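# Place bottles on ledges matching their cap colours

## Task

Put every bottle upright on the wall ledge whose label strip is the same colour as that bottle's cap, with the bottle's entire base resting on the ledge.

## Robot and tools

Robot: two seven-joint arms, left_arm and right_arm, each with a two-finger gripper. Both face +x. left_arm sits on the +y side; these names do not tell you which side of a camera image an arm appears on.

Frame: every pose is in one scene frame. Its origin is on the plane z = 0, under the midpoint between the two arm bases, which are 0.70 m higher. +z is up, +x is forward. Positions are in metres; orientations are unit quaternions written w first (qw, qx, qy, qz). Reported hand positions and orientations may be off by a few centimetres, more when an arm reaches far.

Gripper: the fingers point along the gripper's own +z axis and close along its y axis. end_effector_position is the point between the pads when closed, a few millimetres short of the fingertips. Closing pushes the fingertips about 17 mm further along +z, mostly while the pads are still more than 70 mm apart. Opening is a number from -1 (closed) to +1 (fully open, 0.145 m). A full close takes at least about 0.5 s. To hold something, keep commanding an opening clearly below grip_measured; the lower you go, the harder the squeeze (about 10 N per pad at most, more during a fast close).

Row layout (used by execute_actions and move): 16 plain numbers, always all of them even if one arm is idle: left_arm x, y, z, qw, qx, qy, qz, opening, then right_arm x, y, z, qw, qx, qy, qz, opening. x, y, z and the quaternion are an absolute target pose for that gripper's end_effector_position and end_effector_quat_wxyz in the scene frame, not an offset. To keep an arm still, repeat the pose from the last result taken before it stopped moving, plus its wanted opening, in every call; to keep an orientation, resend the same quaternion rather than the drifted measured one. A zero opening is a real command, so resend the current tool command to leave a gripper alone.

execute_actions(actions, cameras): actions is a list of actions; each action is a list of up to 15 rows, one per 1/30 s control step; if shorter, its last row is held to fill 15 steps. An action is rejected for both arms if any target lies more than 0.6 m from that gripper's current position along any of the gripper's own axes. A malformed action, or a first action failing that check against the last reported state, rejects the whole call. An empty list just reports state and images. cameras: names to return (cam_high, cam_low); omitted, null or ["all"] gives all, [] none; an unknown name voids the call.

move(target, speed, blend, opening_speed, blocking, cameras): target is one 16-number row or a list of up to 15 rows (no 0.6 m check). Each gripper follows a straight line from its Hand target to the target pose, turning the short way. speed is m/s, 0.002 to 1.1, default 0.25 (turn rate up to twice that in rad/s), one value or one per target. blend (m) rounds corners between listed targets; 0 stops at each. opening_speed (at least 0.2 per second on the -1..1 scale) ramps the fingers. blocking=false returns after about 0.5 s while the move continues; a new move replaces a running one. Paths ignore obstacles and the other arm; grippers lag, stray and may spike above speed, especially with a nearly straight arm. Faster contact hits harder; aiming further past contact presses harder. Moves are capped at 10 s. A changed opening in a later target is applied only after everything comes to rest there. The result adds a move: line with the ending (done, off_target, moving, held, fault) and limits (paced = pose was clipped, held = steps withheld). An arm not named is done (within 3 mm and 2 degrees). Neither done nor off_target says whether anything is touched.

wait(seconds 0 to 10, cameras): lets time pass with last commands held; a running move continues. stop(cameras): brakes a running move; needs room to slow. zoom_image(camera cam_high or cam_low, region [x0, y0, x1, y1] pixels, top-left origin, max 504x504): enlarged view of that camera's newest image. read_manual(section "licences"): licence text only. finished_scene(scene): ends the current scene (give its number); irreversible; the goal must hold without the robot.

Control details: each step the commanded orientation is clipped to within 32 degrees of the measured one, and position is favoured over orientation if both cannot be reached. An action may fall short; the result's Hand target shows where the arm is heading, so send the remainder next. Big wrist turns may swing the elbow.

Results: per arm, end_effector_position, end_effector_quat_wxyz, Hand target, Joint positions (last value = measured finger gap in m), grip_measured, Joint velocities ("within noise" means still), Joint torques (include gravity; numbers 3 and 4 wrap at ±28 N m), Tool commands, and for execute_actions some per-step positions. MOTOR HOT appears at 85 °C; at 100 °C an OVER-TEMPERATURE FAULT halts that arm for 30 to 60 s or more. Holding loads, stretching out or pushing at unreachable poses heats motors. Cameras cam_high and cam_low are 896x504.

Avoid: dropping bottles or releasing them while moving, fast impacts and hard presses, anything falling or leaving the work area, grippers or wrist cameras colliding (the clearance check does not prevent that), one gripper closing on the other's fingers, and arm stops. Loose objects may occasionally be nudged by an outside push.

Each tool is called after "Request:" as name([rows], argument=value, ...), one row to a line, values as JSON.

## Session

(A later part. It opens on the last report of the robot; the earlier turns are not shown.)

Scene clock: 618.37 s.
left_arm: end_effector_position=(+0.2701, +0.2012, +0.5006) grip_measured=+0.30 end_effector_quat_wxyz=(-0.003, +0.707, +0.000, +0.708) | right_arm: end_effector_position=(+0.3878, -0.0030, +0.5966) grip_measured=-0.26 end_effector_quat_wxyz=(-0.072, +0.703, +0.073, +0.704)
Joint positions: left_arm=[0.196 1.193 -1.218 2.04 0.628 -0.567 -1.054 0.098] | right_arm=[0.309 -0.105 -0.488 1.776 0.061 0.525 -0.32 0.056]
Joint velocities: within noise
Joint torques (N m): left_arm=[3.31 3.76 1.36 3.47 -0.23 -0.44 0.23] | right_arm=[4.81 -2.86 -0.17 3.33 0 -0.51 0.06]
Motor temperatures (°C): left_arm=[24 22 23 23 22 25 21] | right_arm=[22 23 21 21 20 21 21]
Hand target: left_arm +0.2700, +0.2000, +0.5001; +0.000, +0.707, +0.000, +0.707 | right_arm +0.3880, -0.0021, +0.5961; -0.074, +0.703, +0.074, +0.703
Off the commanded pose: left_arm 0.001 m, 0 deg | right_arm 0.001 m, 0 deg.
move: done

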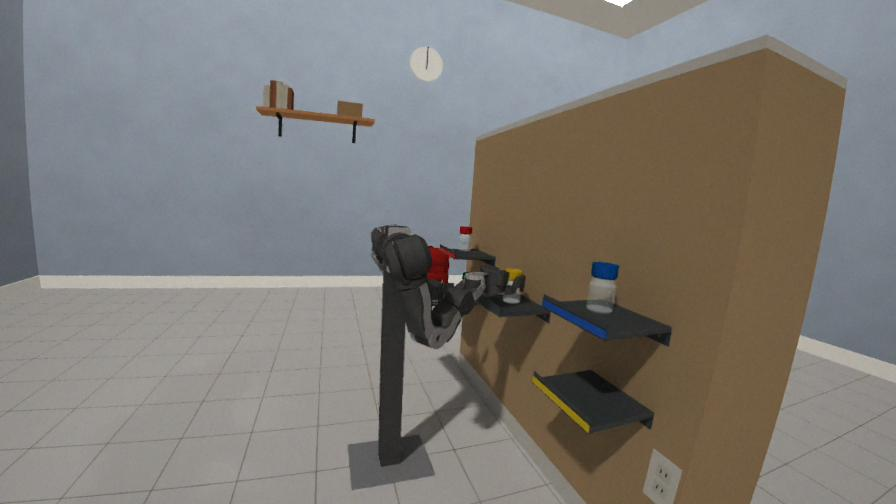

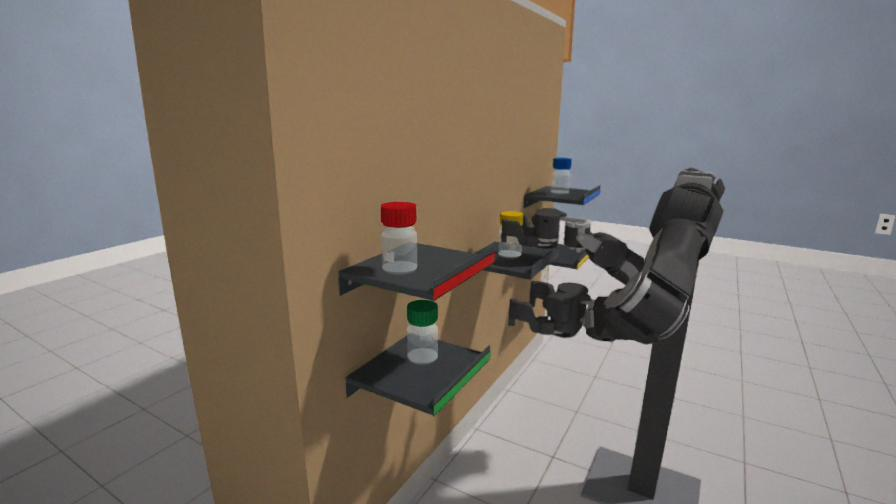

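Request:
move([
  [0.27,0.2,0.5,0,0.7071,0,0.7071,0.3, 0.388,-0.002,0.655,-0.074,0.703,0.074,0.703,-0.8],
  [0.27,0.2,0.5,0,0.7071,0,0.7071,0.3, 0.305,-0.05,0.65,0,0.7071,0,0.7071,-0.8],
  [0.27,0.2,0.5,0,0.7071,0,0.7071,0.3, 0.28,-0.21,0.58,0,0.7071,0,0.7071,-0.8],
  [0.27,0.2,0.5,0,0.7071,0,0.7071,0.3, 0.262,-0.36,0.559,0.074,0.703,-0.074,0.703,-0.8],
], speed=0.16, blend=[0.003,0.03,0.03,0])

Request:
zoom_image(camera="cam_high", region=[480, 240, 680, 440])

Scene clock: 635.10 s.
left_arm: end_effector_position=(+0.2701, +0.2012, +0.5006) grip_measured=+0.30 end_effector_quat_wxyz=(-0.003, +0.707, +0.000, +0.708) | right_arm: end_effector_position=(+0.2615, -0.3606, +0.5547) grip_measured=-0.26 end_effector_quat_wxyz=(+0.075, +0.709, -0.076, +0.697)
Joint positions: left_arm=[0.196 1.193 -1.218 2.04 0.628 -0.567 -1.054 0.098] | right_arm=[-0.643 0.603 0.603 1.955 0.796 0.046 0.008 0.056]
Joint velocities: within noise
Joint torques (N m): left_arm=[3.31 3.76 1.35 3.47 -0.23 -0.44 0.23] | right_arm=[1.09 4.39 4 3.81 0.16 -0.76 0.17]
Motor temperatures (°C): left_arm=[24 22 23 23 22 25 21] | right_arm=[22 23 22 21 20 21 21]
Hand target: left_arm +0.2700, +0.2000, +0.5001; +0.000, +0.707, +0.000, +0.707 | right_arm +0.2620, -0.3600, +0.5589; +0.074, +0.703, -0.074, +0.703
Off the commanded pose: left_arm 0.001 m, 0 deg | right_arm 0.004 m, 1 deg.
move: off_target (right_arm)

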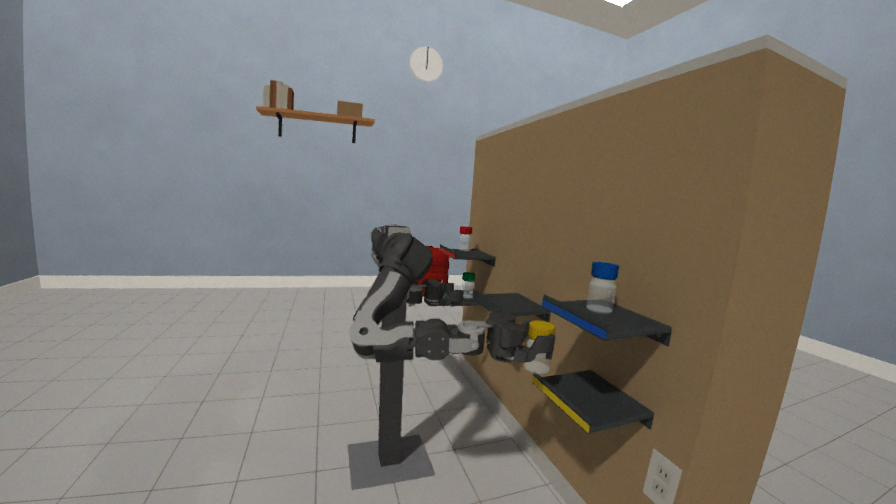

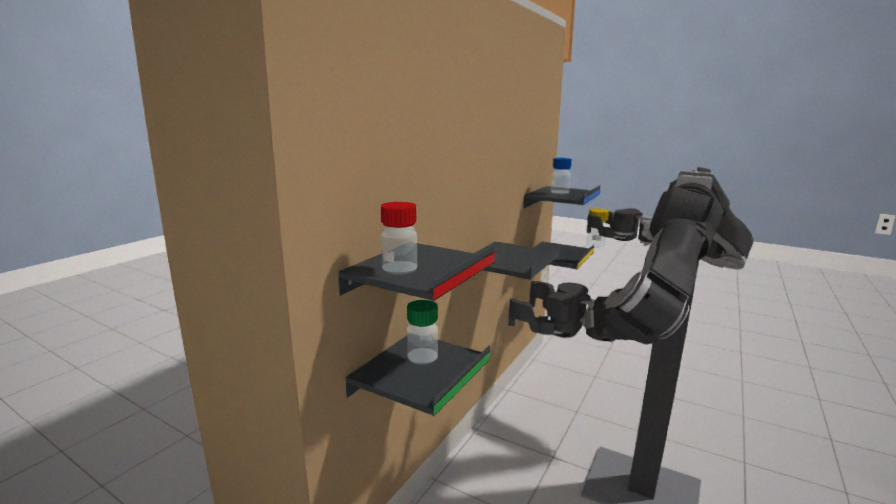

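Scaled by 2.520 from the camera's 896x504 image, which has a finer 1280x720 frame.

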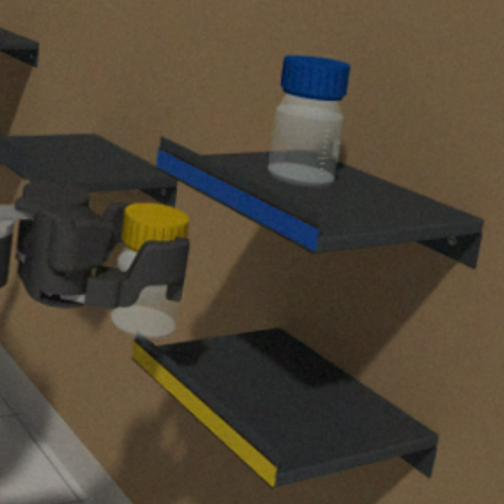

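Request:
move([
  [0.27,0.2,0.5,0,0.7071,0,0.7071,0.3, 0.275,-0.364,0.56,0.074,0.703,-0.074,0.703,-0.8],
  [0.27,0.2,0.5,0,0.7071,0,0.7071,0.3, 0.392,-0.389,0.56,0.074,0.703,-0.074,0.703,-0.8],
  [0.27,0.2,0.5,0,0.7071,0,0.7071,0.3, 0.392,-0.389,0.508,0.074,0.703,-0.074,0.703,-0.8],
], speed=[0.12,0.12,0.05])

Request:
zoom_image(camera="cam_high", region=[530, 310, 660, 420])

Scene clock: 646.00 s.
left_arm: end_effector_position=(+0.2701, +0.2012, +0.5006) grip_measured=+0.30 end_effector_quat_wxyz=(-0.003, +0.707, +0.000, +0.708) | right_arm: end_effector_position=(+0.3909, -0.3906, +0.5050) grip_measured=-0.26 end_effector_quat_wxyz=(+0.075, +0.708, -0.077, +0.698)
Joint positions: left_arm=[0.196 1.193 -1.218 2.04 0.628 -0.567 -1.054 0.098] | right_arm=[0.153 0.67 0.102 1.193 0.639 -0.072 0.093 0.056]
Joint velocities: within noise
Joint torques (N m): left_arm=[3.31 3.76 1.35 3.47 -0.24 -0.44 0.23] | right_arm=[5.21 5.95 2.36 3.71 0.15 -0.79 0.17]
Motor temperatures (°C): left_arm=[24 22 23 23 22 25 21] | right_arm=[21 23 22 21 20 21 21]
Hand target: left_arm +0.2700, +0.2000, +0.5001; +0.000, +0.707, +0.000, +0.707 | right_arm +0.3919, -0.3891, +0.5080; +0.074, +0.703, -0.074, +0.703
Off the commanded pose: left_arm 0.001 m, 0 deg | right_arm 0.004 m, 1 deg.
move: off_target (right_arm)

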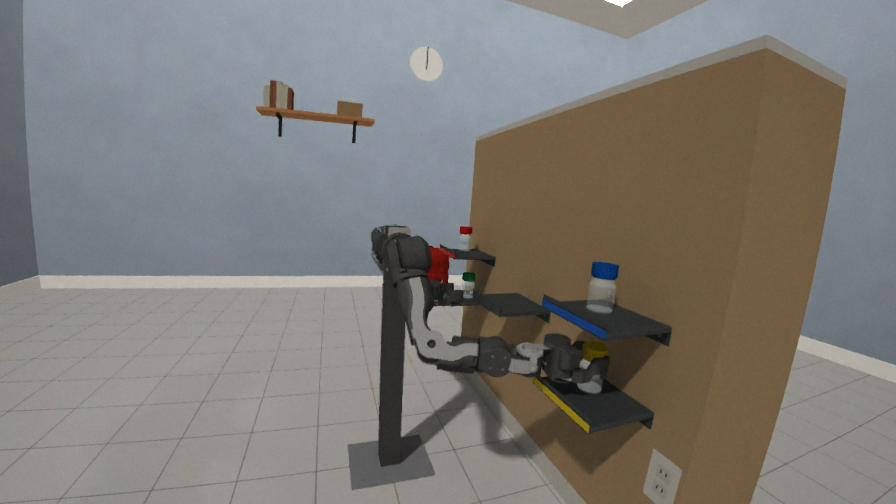

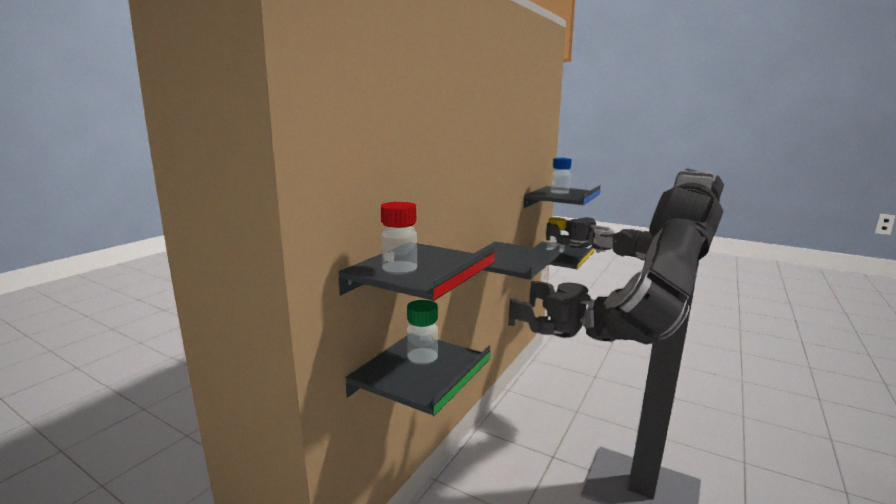

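Scaled by 3.877 from the camera's 896x504 image, which has a finer 1280x720 frame.

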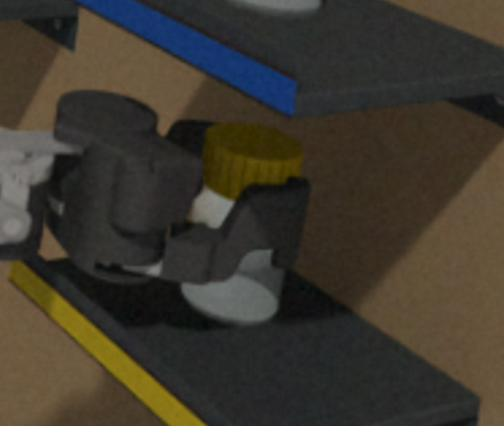

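Request:
move([
  [0.27,0.2,0.5,0,0.7071,0,0.7071,0.3, 0.392,-0.389,0.492,0.074,0.703,-0.074,0.703,-0.8],
  [0.27,0.2,0.5,0,0.7071,0,0.7071,0.3, 0.392,-0.389,0.492,0.074,0.703,-0.074,0.703,-0.33],
], speed=0.04, opening_speed=0.4)

Request:
zoom_image(camera="cam_high", region=[530, 310, 660, 420])

Scene clock: 659.00 s.
left_arm: end_effector_position=(+0.2701, +0.2012, +0.5006) grip_measured=+0.30 end_effector_quat_wxyz=(-0.003, +0.707, +0.000, +0.708) | right_arm: end_effector_position=(+0.3922, -0.3914, +0.4990) grip_measured=-0.26 end_effector_quat_wxyz=(+0.078, +0.695, -0.075, +0.710)
Joint positions: left_arm=[0.196 1.193 -1.218 2.04 0.628 -0.567 -1.054 0.098] | right_arm=[0.174 0.65 0.089 1.128 0.623 -0.155 0.115 0.056]
Joint velocities: within noise
Joint torques (N m): left_arm=[3.31 3.76 1.35 3.47 -0.23 -0.44 0.23] | right_arm=[3.86 5.18 0.91 2.5 0.22 -0.17 0.13]
Motor temperatures (°C): left_arm=[23 23 23 23 22 25 21] | right_arm=[22 24 22 21 20 21 21]
Hand target: left_arm +0.2700, +0.2000, +0.5001; +0.000, +0.707, +0.000, +0.707 | right_arm +0.3919, -0.3890, +0.4922; +0.074, +0.703, -0.074, +0.703
Off the commanded pose: left_arm 0.001 m, 0 deg | right_arm 0.007 m, 1 deg.
move: off_target (right_arm); target 2's new opening was sent with right_arm's hand 0.007 m and 1 deg from that target

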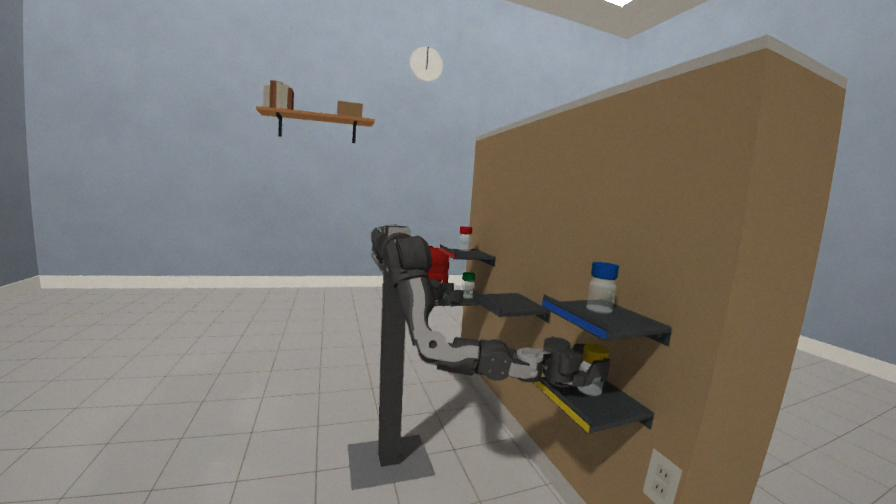

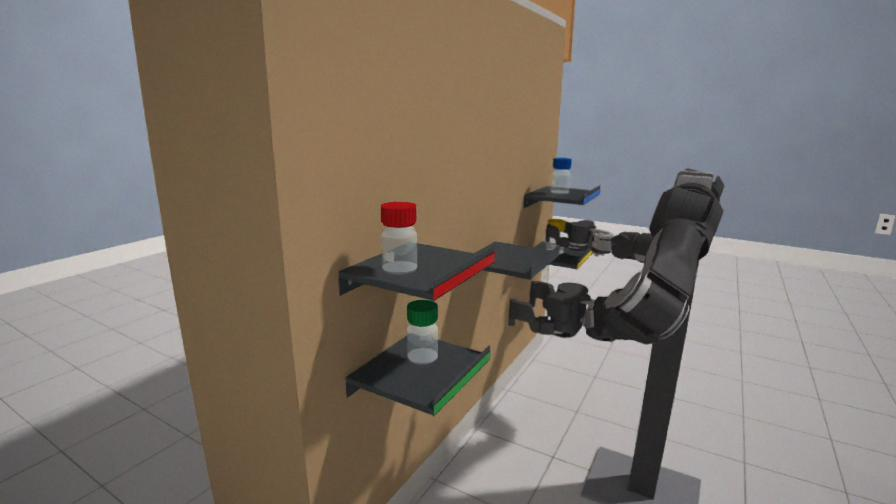

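Scaled by 3.877 from the camera's 896x504 image, which has a finer 1280x720 frame.

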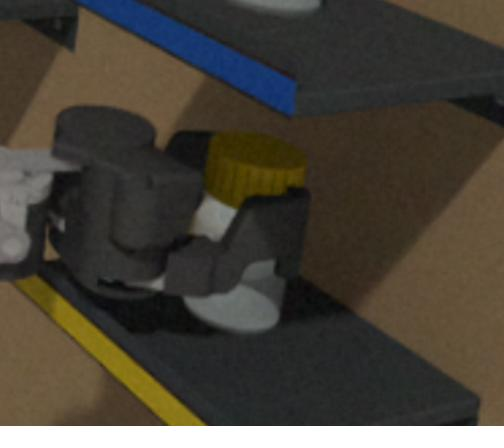

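Request:
move([
  [0.27,0.2,0.5,0,0.7071,0,0.7071,0.3, 0.392,-0.389,0.495,0.074,0.703,-0.074,0.703,-0.33],
  [0.27,0.2,0.5,0,0.7071,0,0.7071,0.3, 0.392,-0.389,0.495,0.074,0.703,-0.074,0.703,-0.15],
  [0.27,0.2,0.5,0,0.7071,0,0.7071,0.3, 0.392,-0.389,0.498,0.074,0.703,-0.074,0.703,0.25],
  [0.27,0.2,0.5,0,0.7071,0,0.7071,0.3, 0.28,-0.365,0.505,0.074,0.703,-0.074,0.703,0.25],
], speed=[0.04,0.04,0.04,0.12], opening_speed=0.35)

Request:
zoom_image(camera="cam_high", region=[420, 190, 690, 440])

Request:
zoom_image(camera="cam_low", region=[330, 130, 630, 430])

Scene clock: 676.40 s.
left_arm: end_effector_position=(+0.2701, +0.2012, +0.5006) grip_measured=+0.30 end_effector_quat_wxyz=(-0.003, +0.707, +0.000, +0.708) | right_arm: end_effector_position=(+0.2799, -0.3647, +0.5030) grip_measured=+0.25 end_effector_quat_wxyz=(+0.074, +0.706, -0.074, +0.701)
Joint positions: left_arm=[0.196 1.193 -1.218 2.04 0.628 -0.567 -1.054 0.098] | right_arm=[-0.487 0.581 0.412 1.7 0.69 -0.131 0.057 0.094]
Joint velocities: within noise
Joint torques (N m): left_arm=[3.31 3.76 1.35 3.47 -0.23 -0.44 0.23] | right_arm=[1.09 5 3.59 3.79 0.21 -0.56 0.06]
Motor temperatures (°C): left_arm=[23 23 23 23 22 25 21] | right_arm=[22 24 22 21 20 21 21]
Hand target: left_arm +0.2700, +0.2000, +0.5001; +0.000, +0.707, +0.000, +0.707 | right_arm +0.2800, -0.3649, +0.5050; +0.074, +0.703, -0.074, +0.703
Off the commanded pose: left_arm 0.001 m, 0 deg | right_arm 0.002 m, 0 deg.
move: done; target 2's new opening was sent with right_arm's hand 0.004 m and 1 deg from that target

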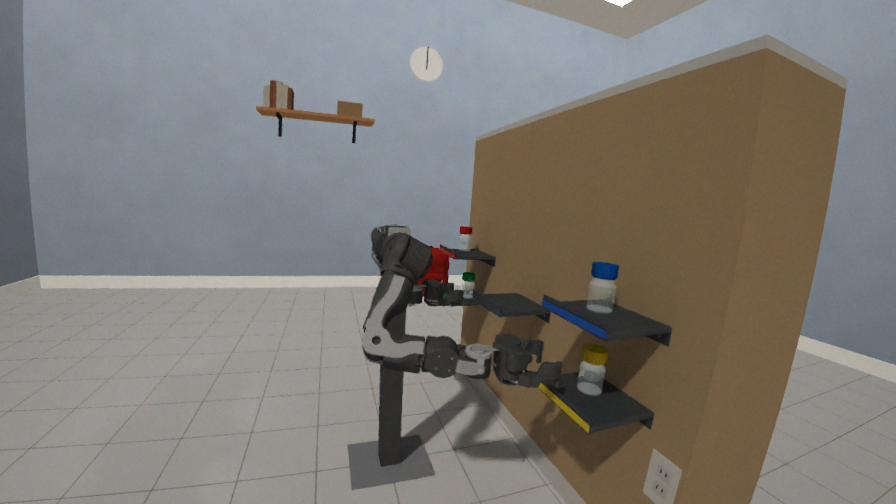

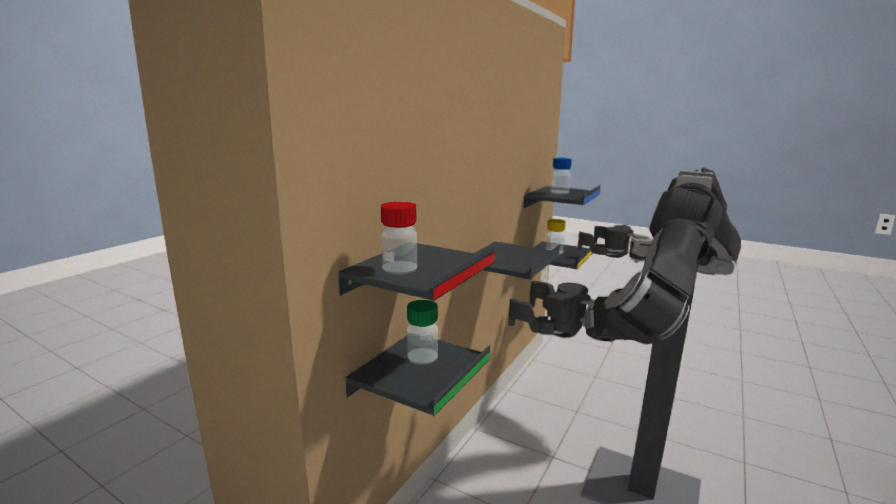

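Scaled by 1.867 from the camera's 896x504 image, which has a finer 1280x720 frame.

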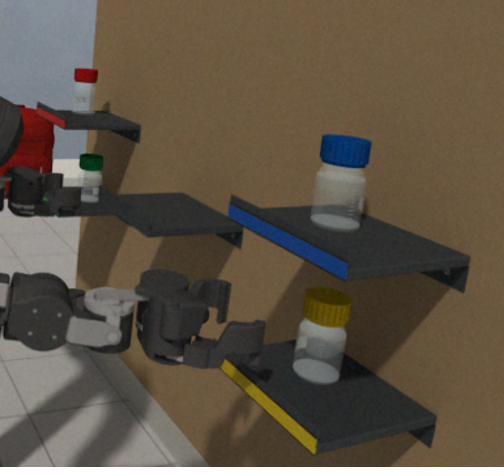

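Scaled by 1.680 from the camera's 896x504 image, which has a finer 1280x720 frame.

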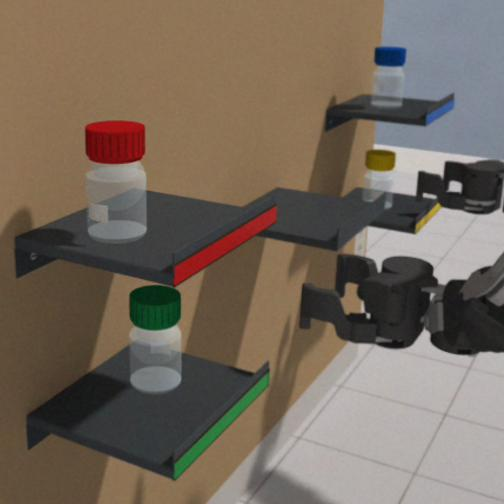

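Request:
finished_scene(scene=2)

The scene is finished: the task was done.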